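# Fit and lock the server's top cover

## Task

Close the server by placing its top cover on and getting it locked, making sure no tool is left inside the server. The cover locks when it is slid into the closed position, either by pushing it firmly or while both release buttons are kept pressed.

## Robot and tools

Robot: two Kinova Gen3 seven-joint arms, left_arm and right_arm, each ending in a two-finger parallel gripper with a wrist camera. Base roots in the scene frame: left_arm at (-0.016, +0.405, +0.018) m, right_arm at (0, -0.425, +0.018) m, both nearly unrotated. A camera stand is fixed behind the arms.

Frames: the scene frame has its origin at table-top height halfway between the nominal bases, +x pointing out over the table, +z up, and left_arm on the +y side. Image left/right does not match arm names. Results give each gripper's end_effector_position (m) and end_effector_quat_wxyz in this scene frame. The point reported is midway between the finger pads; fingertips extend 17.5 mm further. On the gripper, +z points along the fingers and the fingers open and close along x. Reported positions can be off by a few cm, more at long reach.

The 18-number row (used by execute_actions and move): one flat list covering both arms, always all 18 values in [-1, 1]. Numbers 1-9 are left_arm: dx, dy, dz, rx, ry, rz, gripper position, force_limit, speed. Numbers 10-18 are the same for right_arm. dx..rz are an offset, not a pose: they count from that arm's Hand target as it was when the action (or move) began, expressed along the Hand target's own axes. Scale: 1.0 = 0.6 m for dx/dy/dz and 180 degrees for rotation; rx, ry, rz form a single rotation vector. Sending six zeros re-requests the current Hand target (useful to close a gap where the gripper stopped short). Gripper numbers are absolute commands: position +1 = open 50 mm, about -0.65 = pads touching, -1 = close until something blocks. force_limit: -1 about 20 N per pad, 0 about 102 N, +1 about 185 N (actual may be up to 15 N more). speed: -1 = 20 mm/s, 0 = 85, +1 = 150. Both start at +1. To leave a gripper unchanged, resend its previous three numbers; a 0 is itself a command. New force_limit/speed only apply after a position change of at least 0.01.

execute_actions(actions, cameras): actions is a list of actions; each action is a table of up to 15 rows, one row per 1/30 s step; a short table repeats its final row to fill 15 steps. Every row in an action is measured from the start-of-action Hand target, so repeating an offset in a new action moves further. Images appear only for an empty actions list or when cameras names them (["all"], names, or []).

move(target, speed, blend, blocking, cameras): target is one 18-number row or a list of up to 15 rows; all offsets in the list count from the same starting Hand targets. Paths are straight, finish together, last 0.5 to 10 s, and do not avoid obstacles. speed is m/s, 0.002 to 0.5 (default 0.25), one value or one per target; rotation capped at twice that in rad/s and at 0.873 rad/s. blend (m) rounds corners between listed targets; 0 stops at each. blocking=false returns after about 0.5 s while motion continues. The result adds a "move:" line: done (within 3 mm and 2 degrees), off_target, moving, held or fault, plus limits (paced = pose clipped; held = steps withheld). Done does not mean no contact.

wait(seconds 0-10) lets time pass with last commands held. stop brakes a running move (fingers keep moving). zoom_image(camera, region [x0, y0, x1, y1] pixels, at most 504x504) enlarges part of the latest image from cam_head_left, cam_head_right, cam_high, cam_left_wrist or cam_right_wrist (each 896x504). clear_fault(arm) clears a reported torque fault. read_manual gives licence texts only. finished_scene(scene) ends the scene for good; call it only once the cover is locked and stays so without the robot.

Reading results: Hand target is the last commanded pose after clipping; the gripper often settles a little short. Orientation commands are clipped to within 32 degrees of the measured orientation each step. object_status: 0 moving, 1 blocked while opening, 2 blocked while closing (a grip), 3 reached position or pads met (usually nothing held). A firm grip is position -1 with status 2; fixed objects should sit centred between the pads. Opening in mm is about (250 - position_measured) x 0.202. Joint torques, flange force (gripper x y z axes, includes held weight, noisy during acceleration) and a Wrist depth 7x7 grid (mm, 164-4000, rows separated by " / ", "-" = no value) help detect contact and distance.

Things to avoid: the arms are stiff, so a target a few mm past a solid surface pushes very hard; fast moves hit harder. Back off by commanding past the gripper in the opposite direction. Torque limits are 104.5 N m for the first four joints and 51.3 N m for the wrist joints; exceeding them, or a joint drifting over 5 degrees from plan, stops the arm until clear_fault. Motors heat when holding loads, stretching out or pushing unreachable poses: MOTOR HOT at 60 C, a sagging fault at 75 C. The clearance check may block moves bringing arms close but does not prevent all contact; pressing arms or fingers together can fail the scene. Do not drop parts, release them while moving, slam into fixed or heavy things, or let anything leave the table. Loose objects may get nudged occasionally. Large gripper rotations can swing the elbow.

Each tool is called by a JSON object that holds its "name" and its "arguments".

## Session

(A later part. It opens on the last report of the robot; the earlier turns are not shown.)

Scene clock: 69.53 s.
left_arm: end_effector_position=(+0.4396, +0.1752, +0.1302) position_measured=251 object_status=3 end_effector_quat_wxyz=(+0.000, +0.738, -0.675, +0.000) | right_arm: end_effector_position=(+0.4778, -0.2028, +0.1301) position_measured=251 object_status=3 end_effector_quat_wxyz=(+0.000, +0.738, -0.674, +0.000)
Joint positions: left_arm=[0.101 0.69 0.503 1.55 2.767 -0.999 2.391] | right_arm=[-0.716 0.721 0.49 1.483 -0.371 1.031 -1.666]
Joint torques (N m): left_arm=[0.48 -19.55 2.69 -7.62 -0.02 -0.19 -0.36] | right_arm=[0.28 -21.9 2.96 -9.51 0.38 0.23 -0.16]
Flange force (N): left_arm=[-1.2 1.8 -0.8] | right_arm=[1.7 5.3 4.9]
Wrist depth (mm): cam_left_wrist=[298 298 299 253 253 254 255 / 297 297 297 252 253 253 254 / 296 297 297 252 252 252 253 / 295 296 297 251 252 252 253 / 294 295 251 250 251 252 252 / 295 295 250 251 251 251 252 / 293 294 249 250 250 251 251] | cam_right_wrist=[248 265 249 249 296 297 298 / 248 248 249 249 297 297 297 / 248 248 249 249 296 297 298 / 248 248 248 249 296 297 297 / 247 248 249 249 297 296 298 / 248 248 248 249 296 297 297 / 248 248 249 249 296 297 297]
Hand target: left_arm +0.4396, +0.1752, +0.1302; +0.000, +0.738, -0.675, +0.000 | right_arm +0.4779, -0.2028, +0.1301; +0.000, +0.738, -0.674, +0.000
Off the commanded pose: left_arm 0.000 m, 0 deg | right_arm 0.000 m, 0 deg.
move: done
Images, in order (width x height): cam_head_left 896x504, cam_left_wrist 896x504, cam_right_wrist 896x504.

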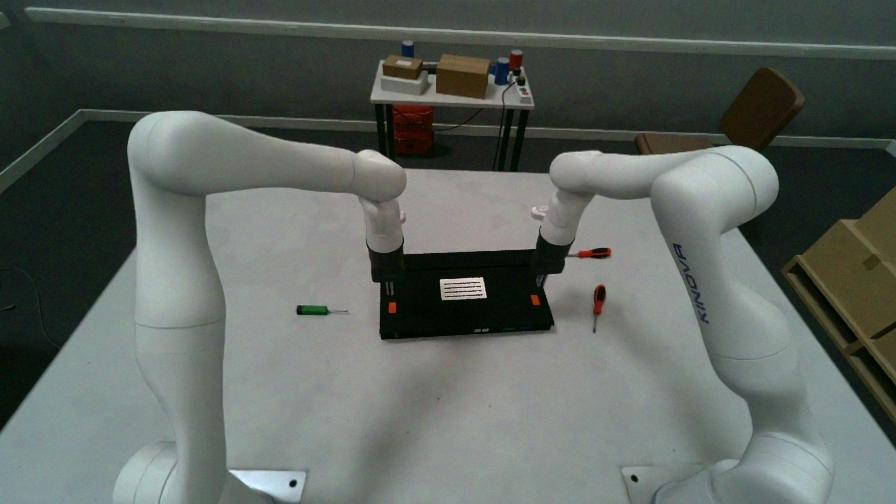

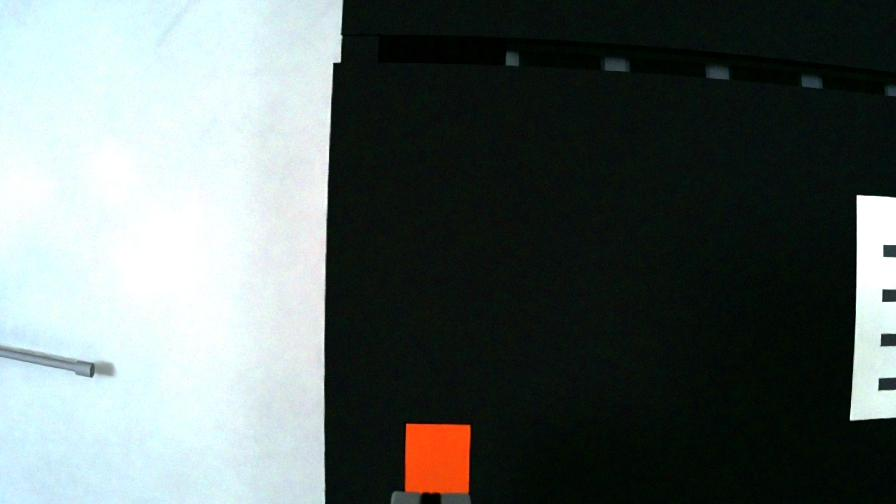

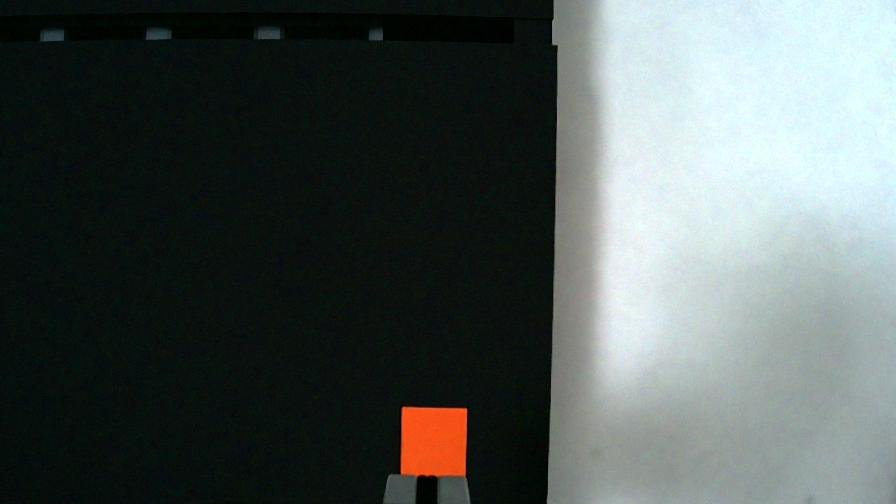

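{"name": "move", "arguments": {"target": [[0.0028,0.0042,0.107,0,0,0,-0.7,-0.9,0,0.0028,0.0025,0.107,0,0,0,-0.7,-0.9,0],[0.0028,0.0042,0.1117,0,0,0,-0.7,-0.9,0,0.0028,0.0025,0.1117,0,0,0,-0.7,-0.9,0]], "speed": [0.12,0.01], "cameras": ["cam_left_wrist","cam_right_wrist"]}}

Scene clock: 71.20 s.
left_arm: end_effector_position=(+0.4372, +0.1734, +0.0632) position_measured=251 object_status=3 end_effector_quat_wxyz=(+0.000, +0.738, -0.675, +0.000) | right_arm: end_effector_position=(+0.4765, -0.2046, +0.0632) position_measured=251 object_status=3 end_effector_quat_wxyz=(+0.000, +0.738, -0.674, +0.000)
Joint positions: left_arm=[0.134 0.786 0.454 1.617 2.711 -0.84 2.442] | right_arm=[-0.692 0.813 0.446 1.553 -0.421 0.873 -1.623]
Joint torques (N m): left_arm=[0.59 -19.2 2.59 -6.56 -0.05 0.05 -0.21] | right_arm=[0.36 -19.82 2.63 -8.39 0.33 -0.29 -0.13]
Flange force (N): left_arm=[-2.1 2.2 -3.7] | right_arm=[2.5 8.4 -1.5]
Wrist depth (mm): cam_left_wrist=[231 231 185 185 186 186 187 / 230 230 185 185 185 186 186 / 230 230 184 184 185 185 186 / 230 230 184 184 184 185 185 / 228 229 183 184 184 185 185 / 228 228 183 183 184 184 185 / 228 228 183 183 183 184 184] | cam_right_wrist=[182 182 182 183 183 230 231 / 182 182 182 183 183 230 231 / 182 182 182 183 183 230 231 / 181 182 182 183 183 229 230 / 181 182 182 183 183 230 231 / 181 182 182 182 183 230 230 / 182 182 182 183 183 230 230]
Hand target: left_arm +0.4372, +0.1734, +0.0632; +0.000, +0.738, -0.675, +0.000 | right_arm +0.4765, -0.2046, +0.0631; +0.000, +0.738, -0.674, +0.000
Off the commanded pose: left_arm 0.000 m, 0 deg | right_arm 0.000 m, 0 deg.
move: done
Images, in order (width x height): cam_left_wrist 896x504, cam_right_wrist 896x504.

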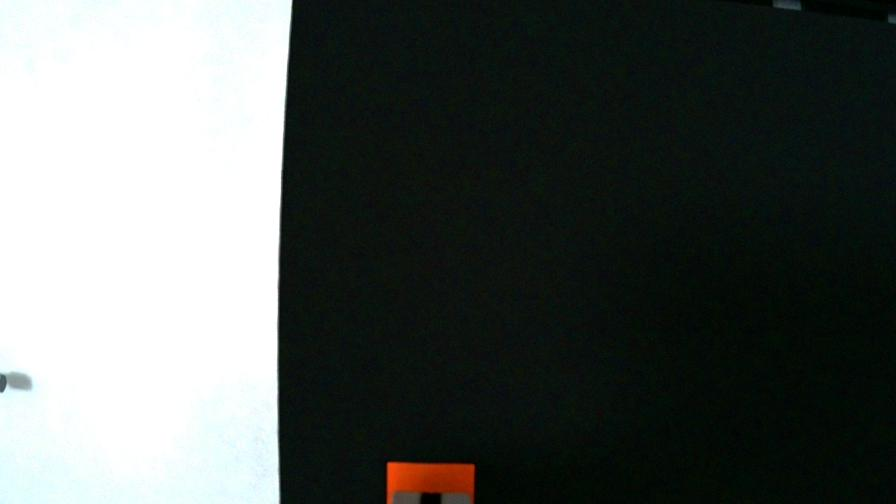

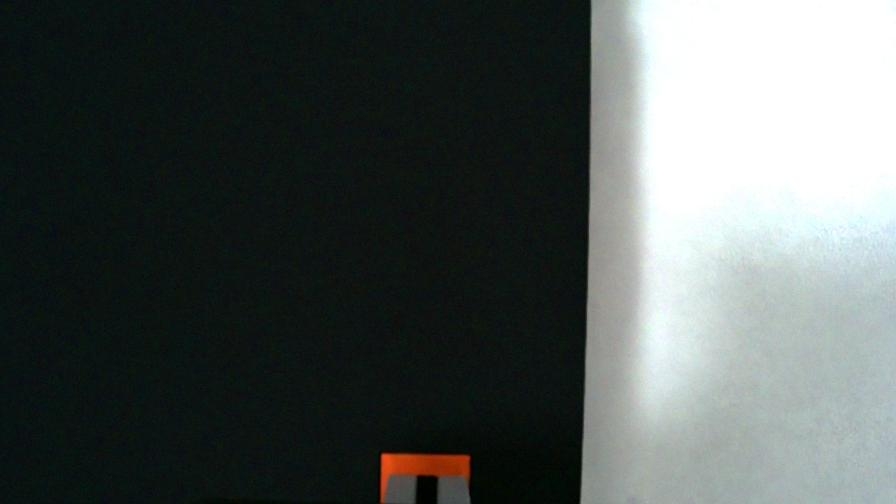

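{"name": "move", "arguments": {"target": [[0,0,0.0078,0,0,0,-0.7,-0.9,0,0,0,0.007,0,0,0,-0.7,-0.9,0],[0,-0.0117,0.0083,0,0,0,-0.7,-0.9,0,0,-0.0117,0.0075,0,0,0,-0.7,-0.9,0]], "speed": [0.01,0.015], "cameras": ["cam_left_wrist","cam_right_wrist"]}}

Scene clock: 72.73 s.
left_arm: end_effector_position=(+0.4442, +0.1740, +0.0582) position_measured=251 object_status=3 end_effector_quat_wxyz=(+0.000, +0.738, -0.675, +0.000) | right_arm: end_effector_position=(+0.4835, -0.2039, +0.0585) position_measured=251 object_status=3 end_effector_quat_wxyz=(+0.000, +0.738, -0.674, +0.000)
Joint positions: left_arm=[0.132 0.804 0.45 1.597 2.707 -0.842 2.435] | right_arm=[-0.682 0.831 0.443 1.529 -0.424 0.878 -1.62]
Joint torques (N m): left_arm=[-0.09 -15.99 1.14 -5.34 -0.44 0.14 -0.29] | right_arm=[2.46 -19.63 4.93 -14.76 0 -5.61 -0.28]
Flange force (N): left_arm=[-1.2 3.5 -11.4] | right_arm=[4.3 24.9 -9.1]
Wrist depth (mm): cam_left_wrist=[225 226 180 181 181 181 182 / 225 226 180 180 181 181 181 / 224 225 179 180 180 180 181 / 224 225 179 179 180 180 180 / 224 224 179 179 180 180 180 / 223 224 179 179 179 179 180 / 222 223 178 178 179 179 179] | cam_right_wrist=[176 177 177 177 178 225 225 / 176 177 177 178 178 225 225 / 176 177 177 178 178 225 225 / 176 176 177 178 178 225 225 / 177 177 177 177 178 224 225 / 176 177 177 177 178 225 225 / 176 177 177 177 178 225 225]
Hand target: left_arm +0.4442, +0.1740, +0.0582; +0.000, +0.738, -0.675, +0.000 | right_arm +0.4835, -0.2040, +0.0586; +0.000, +0.738, -0.674, +0.000
Off the commanded pose: left_arm 0.000 m, 0 deg | right_arm 0.000 m, 0 deg.
move: done
Images, in order (width x height): cam_left_wrist 896x504, cam_right_wrist 896x504.

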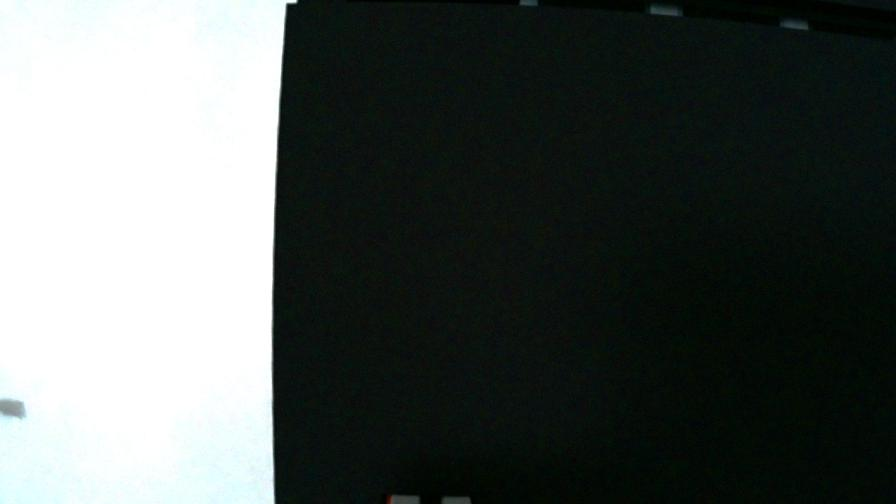

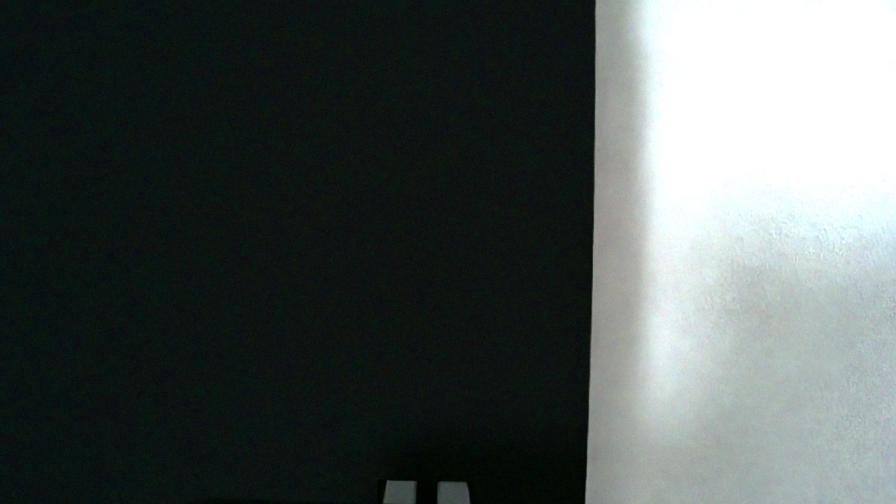

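{"name": "move", "arguments": {"target": [0,-0.0083,0.0003,0,0,0,-0.7,-0.9,0,0,-0.0067,0.0005,0,0,0,-0.7,-0.9,0], "speed": 0.015, "cameras": ["cam_left_wrist","cam_right_wrist"]}}

Scene clock: 73.57 s.
left_arm: end_effector_position=(+0.4491, +0.1745, +0.0580) position_measured=251 object_status=3 end_effector_quat_wxyz=(+0.000, +0.738, -0.675, +0.000) | right_arm: end_effector_position=(+0.4875, -0.2036, +0.0583) position_measured=251 object_status=3 end_effector_quat_wxyz=(+0.000, +0.738, -0.674, +0.000)
Joint positions: left_arm=[0.129 0.812 0.451 1.581 2.706 -0.851 2.427] | right_arm=[-0.677 0.838 0.443 1.514 -0.424 0.886 -1.62]
Joint torques (N m): left_arm=[-0.49 -16.22 0.69 -6.44 -0.81 0.72 -0.35] | right_arm=[1.97 -17.89 4.1 -12.65 0.03 -4.7 -0.26]
Flange force (N): left_arm=[-1.7 6.1 -12.3] | right_arm=[4.0 21.3 -11.7]
Wrist depth (mm): cam_left_wrist=[225 226 180 180 181 181 181 / 225 225 179 180 180 181 181 / 225 226 179 179 180 180 181 / 224 224 179 179 180 180 180 / 223 224 178 179 179 180 180 / 223 223 178 178 179 179 179 / 223 223 178 178 178 179 179] | cam_right_wrist=[176 177 177 178 178 225 225 / 177 177 177 177 178 225 225 / 176 177 177 178 178 225 225 / 176 177 177 178 178 225 225 / 176 177 177 178 178 225 225 / 176 177 177 177 178 224 225 / 176 177 177 177 178 225 225]
Hand target: left_arm +0.4491, +0.1745, +0.0580; +0.000, +0.738, -0.675, +0.000 | right_arm +0.4875, -0.2036, +0.0583; +0.000, +0.738, -0.674, +0.000
Off the commanded pose: left_arm 0.000 m, 0 deg | right_arm 0.000 m, 0 deg.
move: done
Images, in order (width x height): cam_left_wrist 896x504, cam_right_wrist 896x504.

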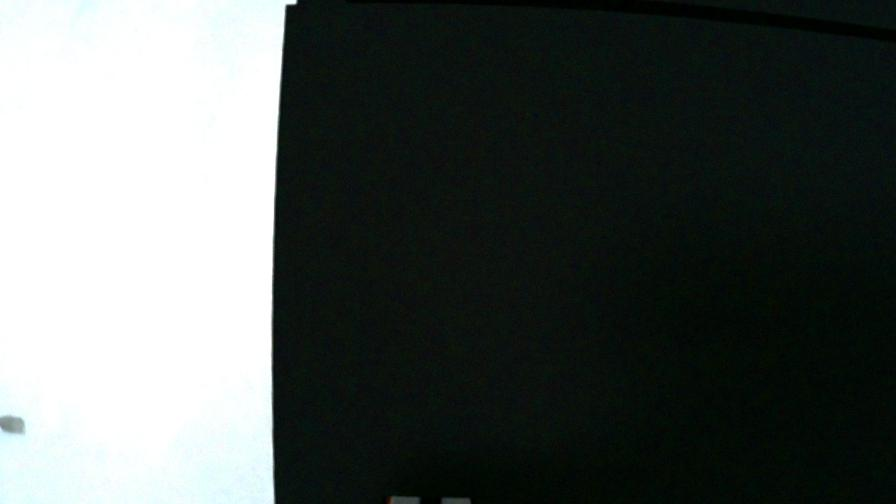

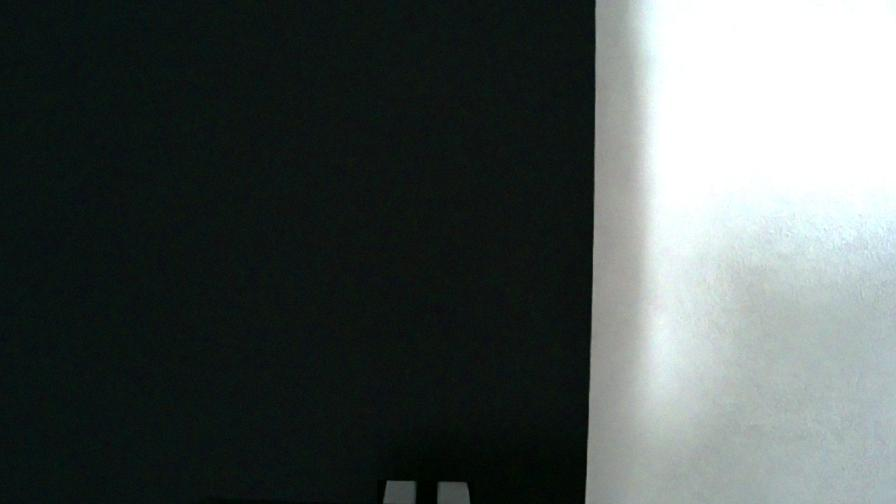

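{"name": "move", "arguments": {"target": [0,-0.0058,0,0,0,0,-0.7,-0.9,0,0,-0.005,0,0,0,0,-0.7,-0.9,0], "speed": 0.015, "cameras": ["cam_left_wrist","cam_head_left","cam_high"]}}

Scene clock: 74.40 s.
left_arm: end_effector_position=(+0.4526, +0.1748, +0.0580) position_measured=251 object_status=3 end_effector_quat_wxyz=(+0.000, +0.738, -0.675, +0.000) | right_arm: end_effector_position=(+0.4904, -0.2033, +0.0583) position_measured=251 object_status=3 end_effector_quat_wxyz=(+0.000, +0.738, -0.674, +0.000)
Joint positions: left_arm=[0.127 0.817 0.452 1.569 2.706 -0.857 2.422] | right_arm=[-0.673 0.843 0.443 1.503 -0.424 0.892 -1.621]
Joint velocities: left_arm=[within noise] | right_arm=[0.003 0.003 0.001 -0.007 0 0 -0.001]
Joint torques (N m): left_arm=[-0.64 -16.8 0.68 -8.62 -1.31 2.25 -0.34] | right_arm=[4.25 -17.01 6.12 -15.46 0.53 -7.62 -0.18]
Flange force (N): left_arm=[-3.7 9.9 -13.8] | right_arm=[2.5 30.4 -16.8]
Wrist depth (mm): cam_left_wrist=[225 226 180 180 181 181 181 / 224 225 179 180 180 180 181 / 224 224 179 179 180 180 180 / 224 224 179 179 179 180 180 / 223 224 178 179 179 179 179 / 223 223 178 178 179 179 179 / 223 222 177 178 178 179 179] | cam_right_wrist=[176 177 177 178 178 225 225 / 176 177 177 177 178 224 225 / 176 177 177 177 178 224 225 / 176 177 177 177 178 225 225 / 176 177 177 178 178 225 225 / 176 176 177 177 178 224 225 / 176 177 177 177 178 225 225]
Hand target: left_arm +0.4526, +0.1748, +0.0580; +0.000, +0.738, -0.675, +0.000 | right_arm +0.4905, -0.2034, +0.0583; +0.000, +0.738, -0.674, +0.000
Off the commanded pose: left_arm 0.000 m, 0 deg | right_arm 0.000 m, 0 deg.
move: done
Images, in order (width x height): cam_head_left 896x504, cam_high 896x504, cam_left_wrist 896x504.

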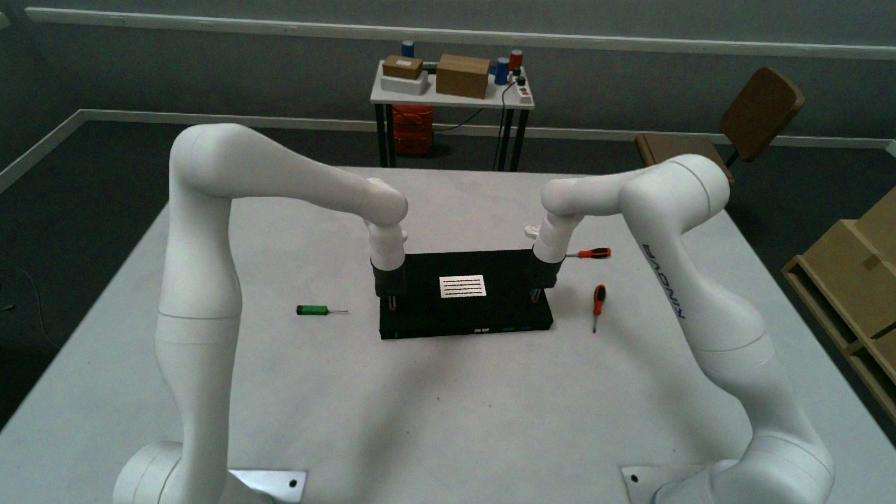

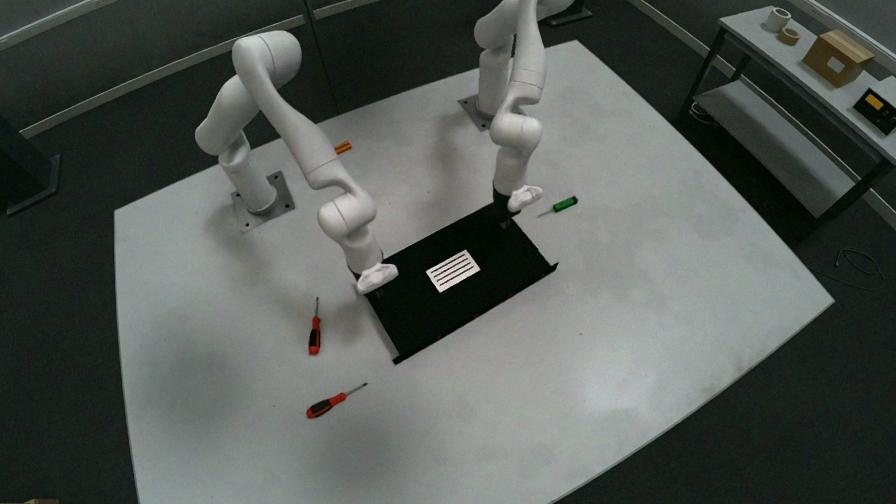

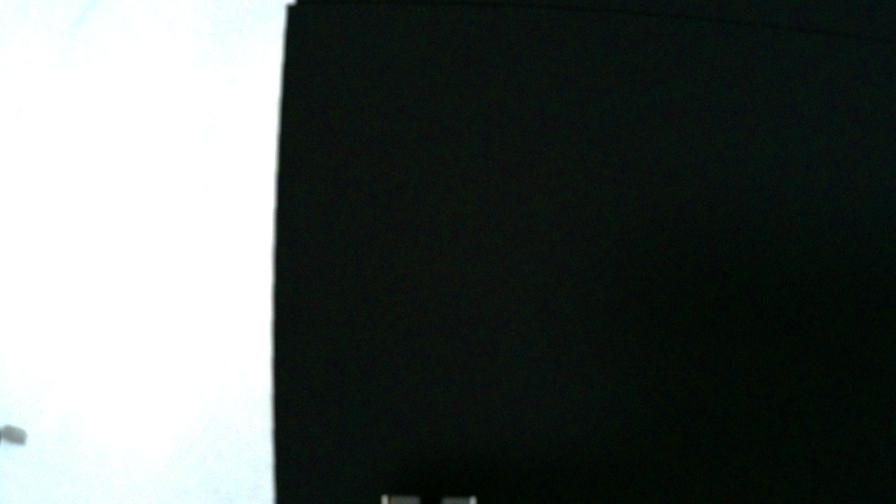

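{"name": "move", "arguments": {"target": [[0,-0.0025,0,0,0,0,-0.7,-0.9,0,0,-0.0017,0,0,0,0,-0.7,-0.9,0],[0,0.0005,0,0,0,0,-0.7,-0.9,0,0,0.001,0,0,0,0,-0.7,-0.9,0],[0,0.0005,-0.015,0,0,0,-0.7,-0.9,0,0,0.001,-0.015,0,0,0,-0.7,-0.9,0],[0,0.0005,-0.13,0,0,0,-0.7,-0.9,0,0,0.001,-0.13,0,0,0,-0.7,-0.9,0]], "speed": [0.01,0.01,0.02,0.15], "cameras": ["cam_left_wrist","cam_right_wrist"]}}

Scene clock: 76.87 s.
left_arm: end_effector_position=(+0.4523, +0.1747, +0.1360) position_measured=251 object_status=3 end_effector_quat_wxyz=(+0.000, +0.738, -0.675, +0.000) | right_arm: end_effector_position=(+0.4899, -0.2034, +0.1362) position_measured=251 object_status=3 end_effector_quat_wxyz=(+0.000, +0.738, -0.674, +0.000)
Joint positions: left_arm=[0.099 0.705 0.505 1.498 2.768 -1.036 2.374] | right_arm=[-0.697 0.735 0.491 1.432 -0.369 1.067 -1.664]
Joint torques (N m): left_arm=[0.49 -20.07 2.84 -7.63 -0.01 -0.22 -0.31] | right_arm=[0.28 -22.45 2.95 -9.86 0.32 0.47 -0.19]
Flange force (N): left_arm=[-0.9 1.2 -0.8] | right_arm=[2.1 6.5 5.8]
Wrist depth (mm): cam_left_wrist=[303 304 304 258 259 260 260 / 301 303 257 258 258 259 260 / 301 302 257 257 257 258 259 / 301 302 256 256 257 258 258 / 300 301 255 256 257 257 258 / 299 300 256 256 256 257 257 / 299 300 255 255 256 256 257] | cam_right_wrist=[254 255 255 255 302 303 303 / 254 254 255 255 302 303 304 / 254 254 255 255 302 303 304 / 253 254 255 255 303 303 303 / 254 254 255 255 303 303 303 / 254 254 255 254 302 302 303 / 254 254 255 255 302 303 303]
Hand target: left_arm +0.4523, +0.1747, +0.1360; +0.000, +0.738, -0.675, +0.000 | right_arm +0.4899, -0.2034, +0.1363; +0.000, +0.738, -0.674, +0.000
Off the commanded pose: left_arm 0.000 m, 0 deg | right_arm 0.000 m, 0 deg.
move: done
Images, in order (width x height): cam_left_wrist 896x504, cam_right_wrist 896x504.

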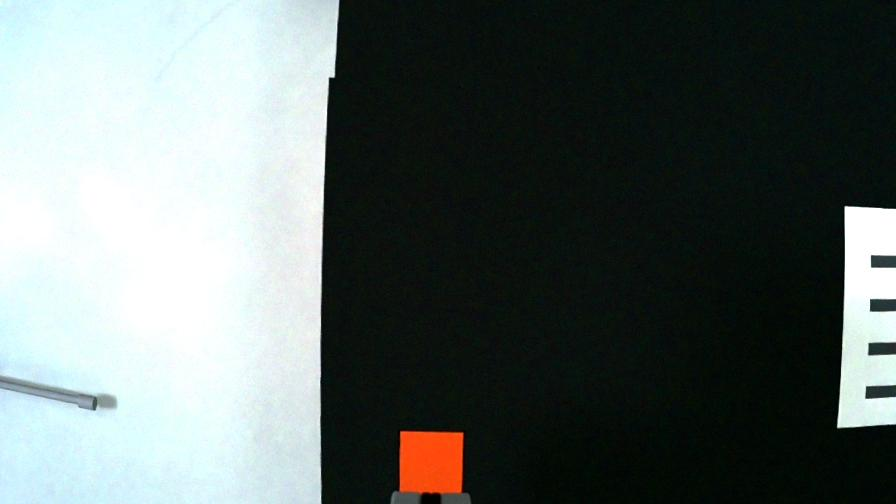

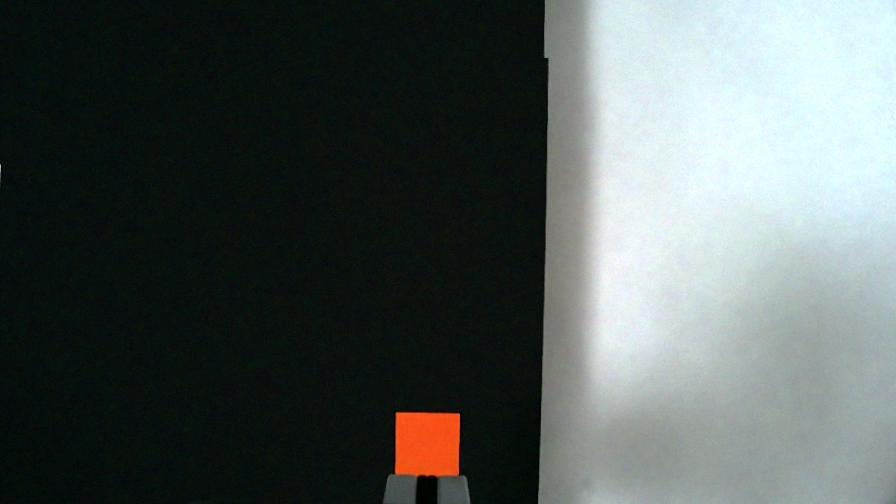

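{"name": "move", "arguments": {"target": [[0.075,0,0.105,0,0,0,-0.7,-0.9,0,0,0,0,0,0,0,-0.7,-0.9,0],[0.075,0,0.122,0,0,0,-0.7,-0.9,0,0,0,0,0,0,0,-0.7,-0.9,0],[0.075,0.0083,0.122,0,0,0,-0.7,-0.9,0,0,0,0,0,0,0,-0.7,-0.9,0]], "speed": [0.15,0.015,0.015], "cameras": ["cam_left_wrist","cam_right_wrist"]}}

{"name": "zoom_image", "arguments": {"camera": "cam_left_wrist", "region": [60, 0, 460, 120]}}

Scene clock: 79.30 s.
left_arm: end_effector_position=(+0.4514, +0.1295, +0.0628) position_measured=251 object_status=3 end_effector_quat_wxyz=(+0.000, +0.738, -0.675, +0.000) | right_arm: end_effector_position=(+0.4899, -0.2034, +0.1363) position_measured=251 object_status=3 end_effector_quat_wxyz=(+0.000, +0.738, -0.674, +0.000)
Joint positions: left_arm=[0.214 0.846 0.457 1.484 2.71 -0.913 2.481] | right_arm=[-0.697 0.735 0.491 1.432 -0.369 1.067 -1.664]
Joint torques (N m): left_arm=[2.1 -11.55 2.4 -0.56 1.14 -1.17 -0.16] | right_arm=[0.27 -22.39 3 -9.84 0.38 0.25 -0.22]
Flange force (N): left_arm=[-1.0 -4.5 -18.5] | right_arm=[2.0 6.0 5.3]
Wrist depth (mm): cam_left_wrist=[231 185 185 186 186 187 187 / 229 185 185 186 186 186 187 / 229 184 184 185 185 186 186 / 229 184 184 185 185 186 186 / 183 183 184 184 185 185 185 / 183 183 183 184 184 184 185 / 182 183 183 183 184 184 185] | cam_right_wrist=[254 254 255 256 302 303 303 / 254 254 255 255 302 303 304 / 254 254 255 255 302 303 303 / 254 254 254 255 302 304 304 / 254 254 255 255 302 303 303 / 254 254 255 255 302 303 303 / 254 254 254 255 302 303 303]
Hand target: left_arm +0.4514, +0.1295, +0.0628; +0.000, +0.738, -0.675, +0.000 | right_arm +0.4899, -0.2034, +0.1363; +0.000, +0.738, -0.674, +0.000
Off the commanded pose: left_arm 0.000 m, 0 deg | right_arm 0.000 m, 0 deg.
move: done
Images, in order (width x height): cam_left_wrist 896x504, cam_right_wrist 896x504.

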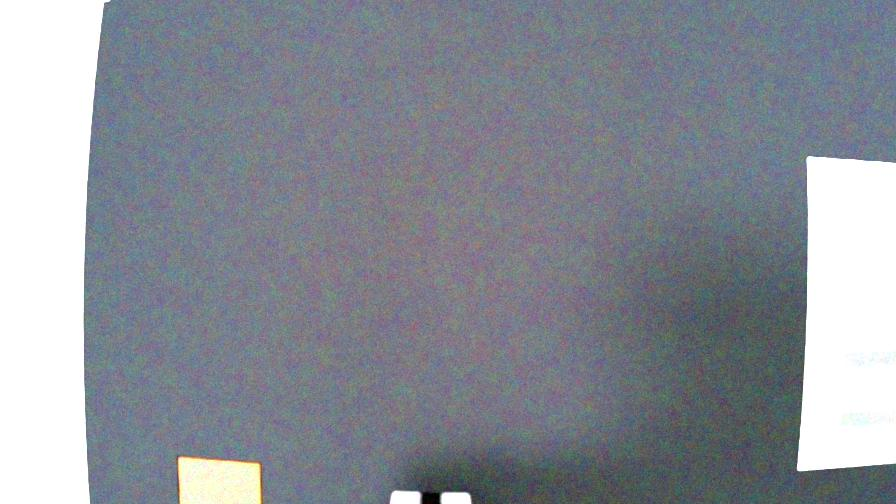

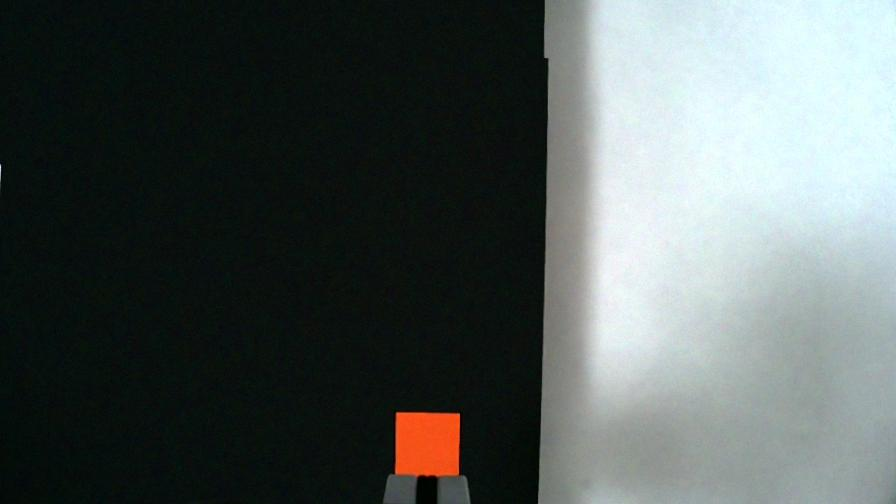

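Scaled by 1.260 from the camera's 896x504 image, which has a finer 1280x720 frame.

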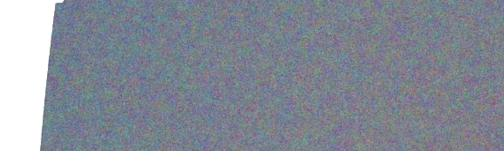

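{"name": "move", "arguments": {"target": [0,0,-0.12,0,0,0,-0.7,-0.9,0,0,0,0,0,0,0,-0.7,-0.9,0], "speed": 0.1}}

{"name": "finished_scene", "arguments": {"scene": 2}}

Scene clock: 80.93 s.
left_arm: end_effector_position=(+0.4514, +0.1294, +0.1347) position_measured=251 object_status=3 end_effector_quat_wxyz=(+0.000, +0.738, -0.675, +0.000) | right_arm: end_effector_position=(+0.4899, -0.2034, +0.1363) position_measured=251 object_status=3 end_effector_quat_wxyz=(+0.000, +0.738, -0.674, +0.000)
Joint positions: left_arm=[0.193 0.748 0.501 1.415 2.76 -1.075 2.442] | right_arm=[-0.697 0.735 0.491 1.432 -0.369 1.067 -1.664]
Joint torques (N m): left_arm=[0.46 -21.03 2.9 -8.01 0.03 -0.33 -0.25] | right_arm=[0.28 -22.35 3 -9.87 0.37 0.26 -0.26]
Flange force (N): left_arm=[-1.7 2.1 -0.2] | right_arm=[2.1 6.2 5.3]
Wrist depth (mm): cam_left_wrist=[302 302 256 257 257 258 259 / 301 255 256 255 257 257 258 / 300 255 256 255 256 256 257 / 299 254 255 256 256 256 257 / 299 254 254 255 255 256 256 / 298 253 254 254 255 255 256 / 297 253 254 254 254 255 255] | cam_right_wrist=[254 254 255 256 302 303 304 / 254 255 255 255 302 303 303 / 254 254 255 255 302 303 304 / 254 254 255 255 302 303 303 / 254 254 255 255 302 303 304 / 254 254 255 255 302 303 304 / 254 254 255 255 302 303 303]
Hand target: left_arm +0.4514, +0.1294, +0.1348; +0.000, +0.738, -0.675, +0.000 | right_arm +0.4899, -0.2034, +0.1363; +0.000, +0.738, -0.674, +0.000
Off the commanded pose: left_arm 0.000 m, 0 deg | right_arm 0.000 m, 0 deg.
move: done

The scene is finished: the task was done.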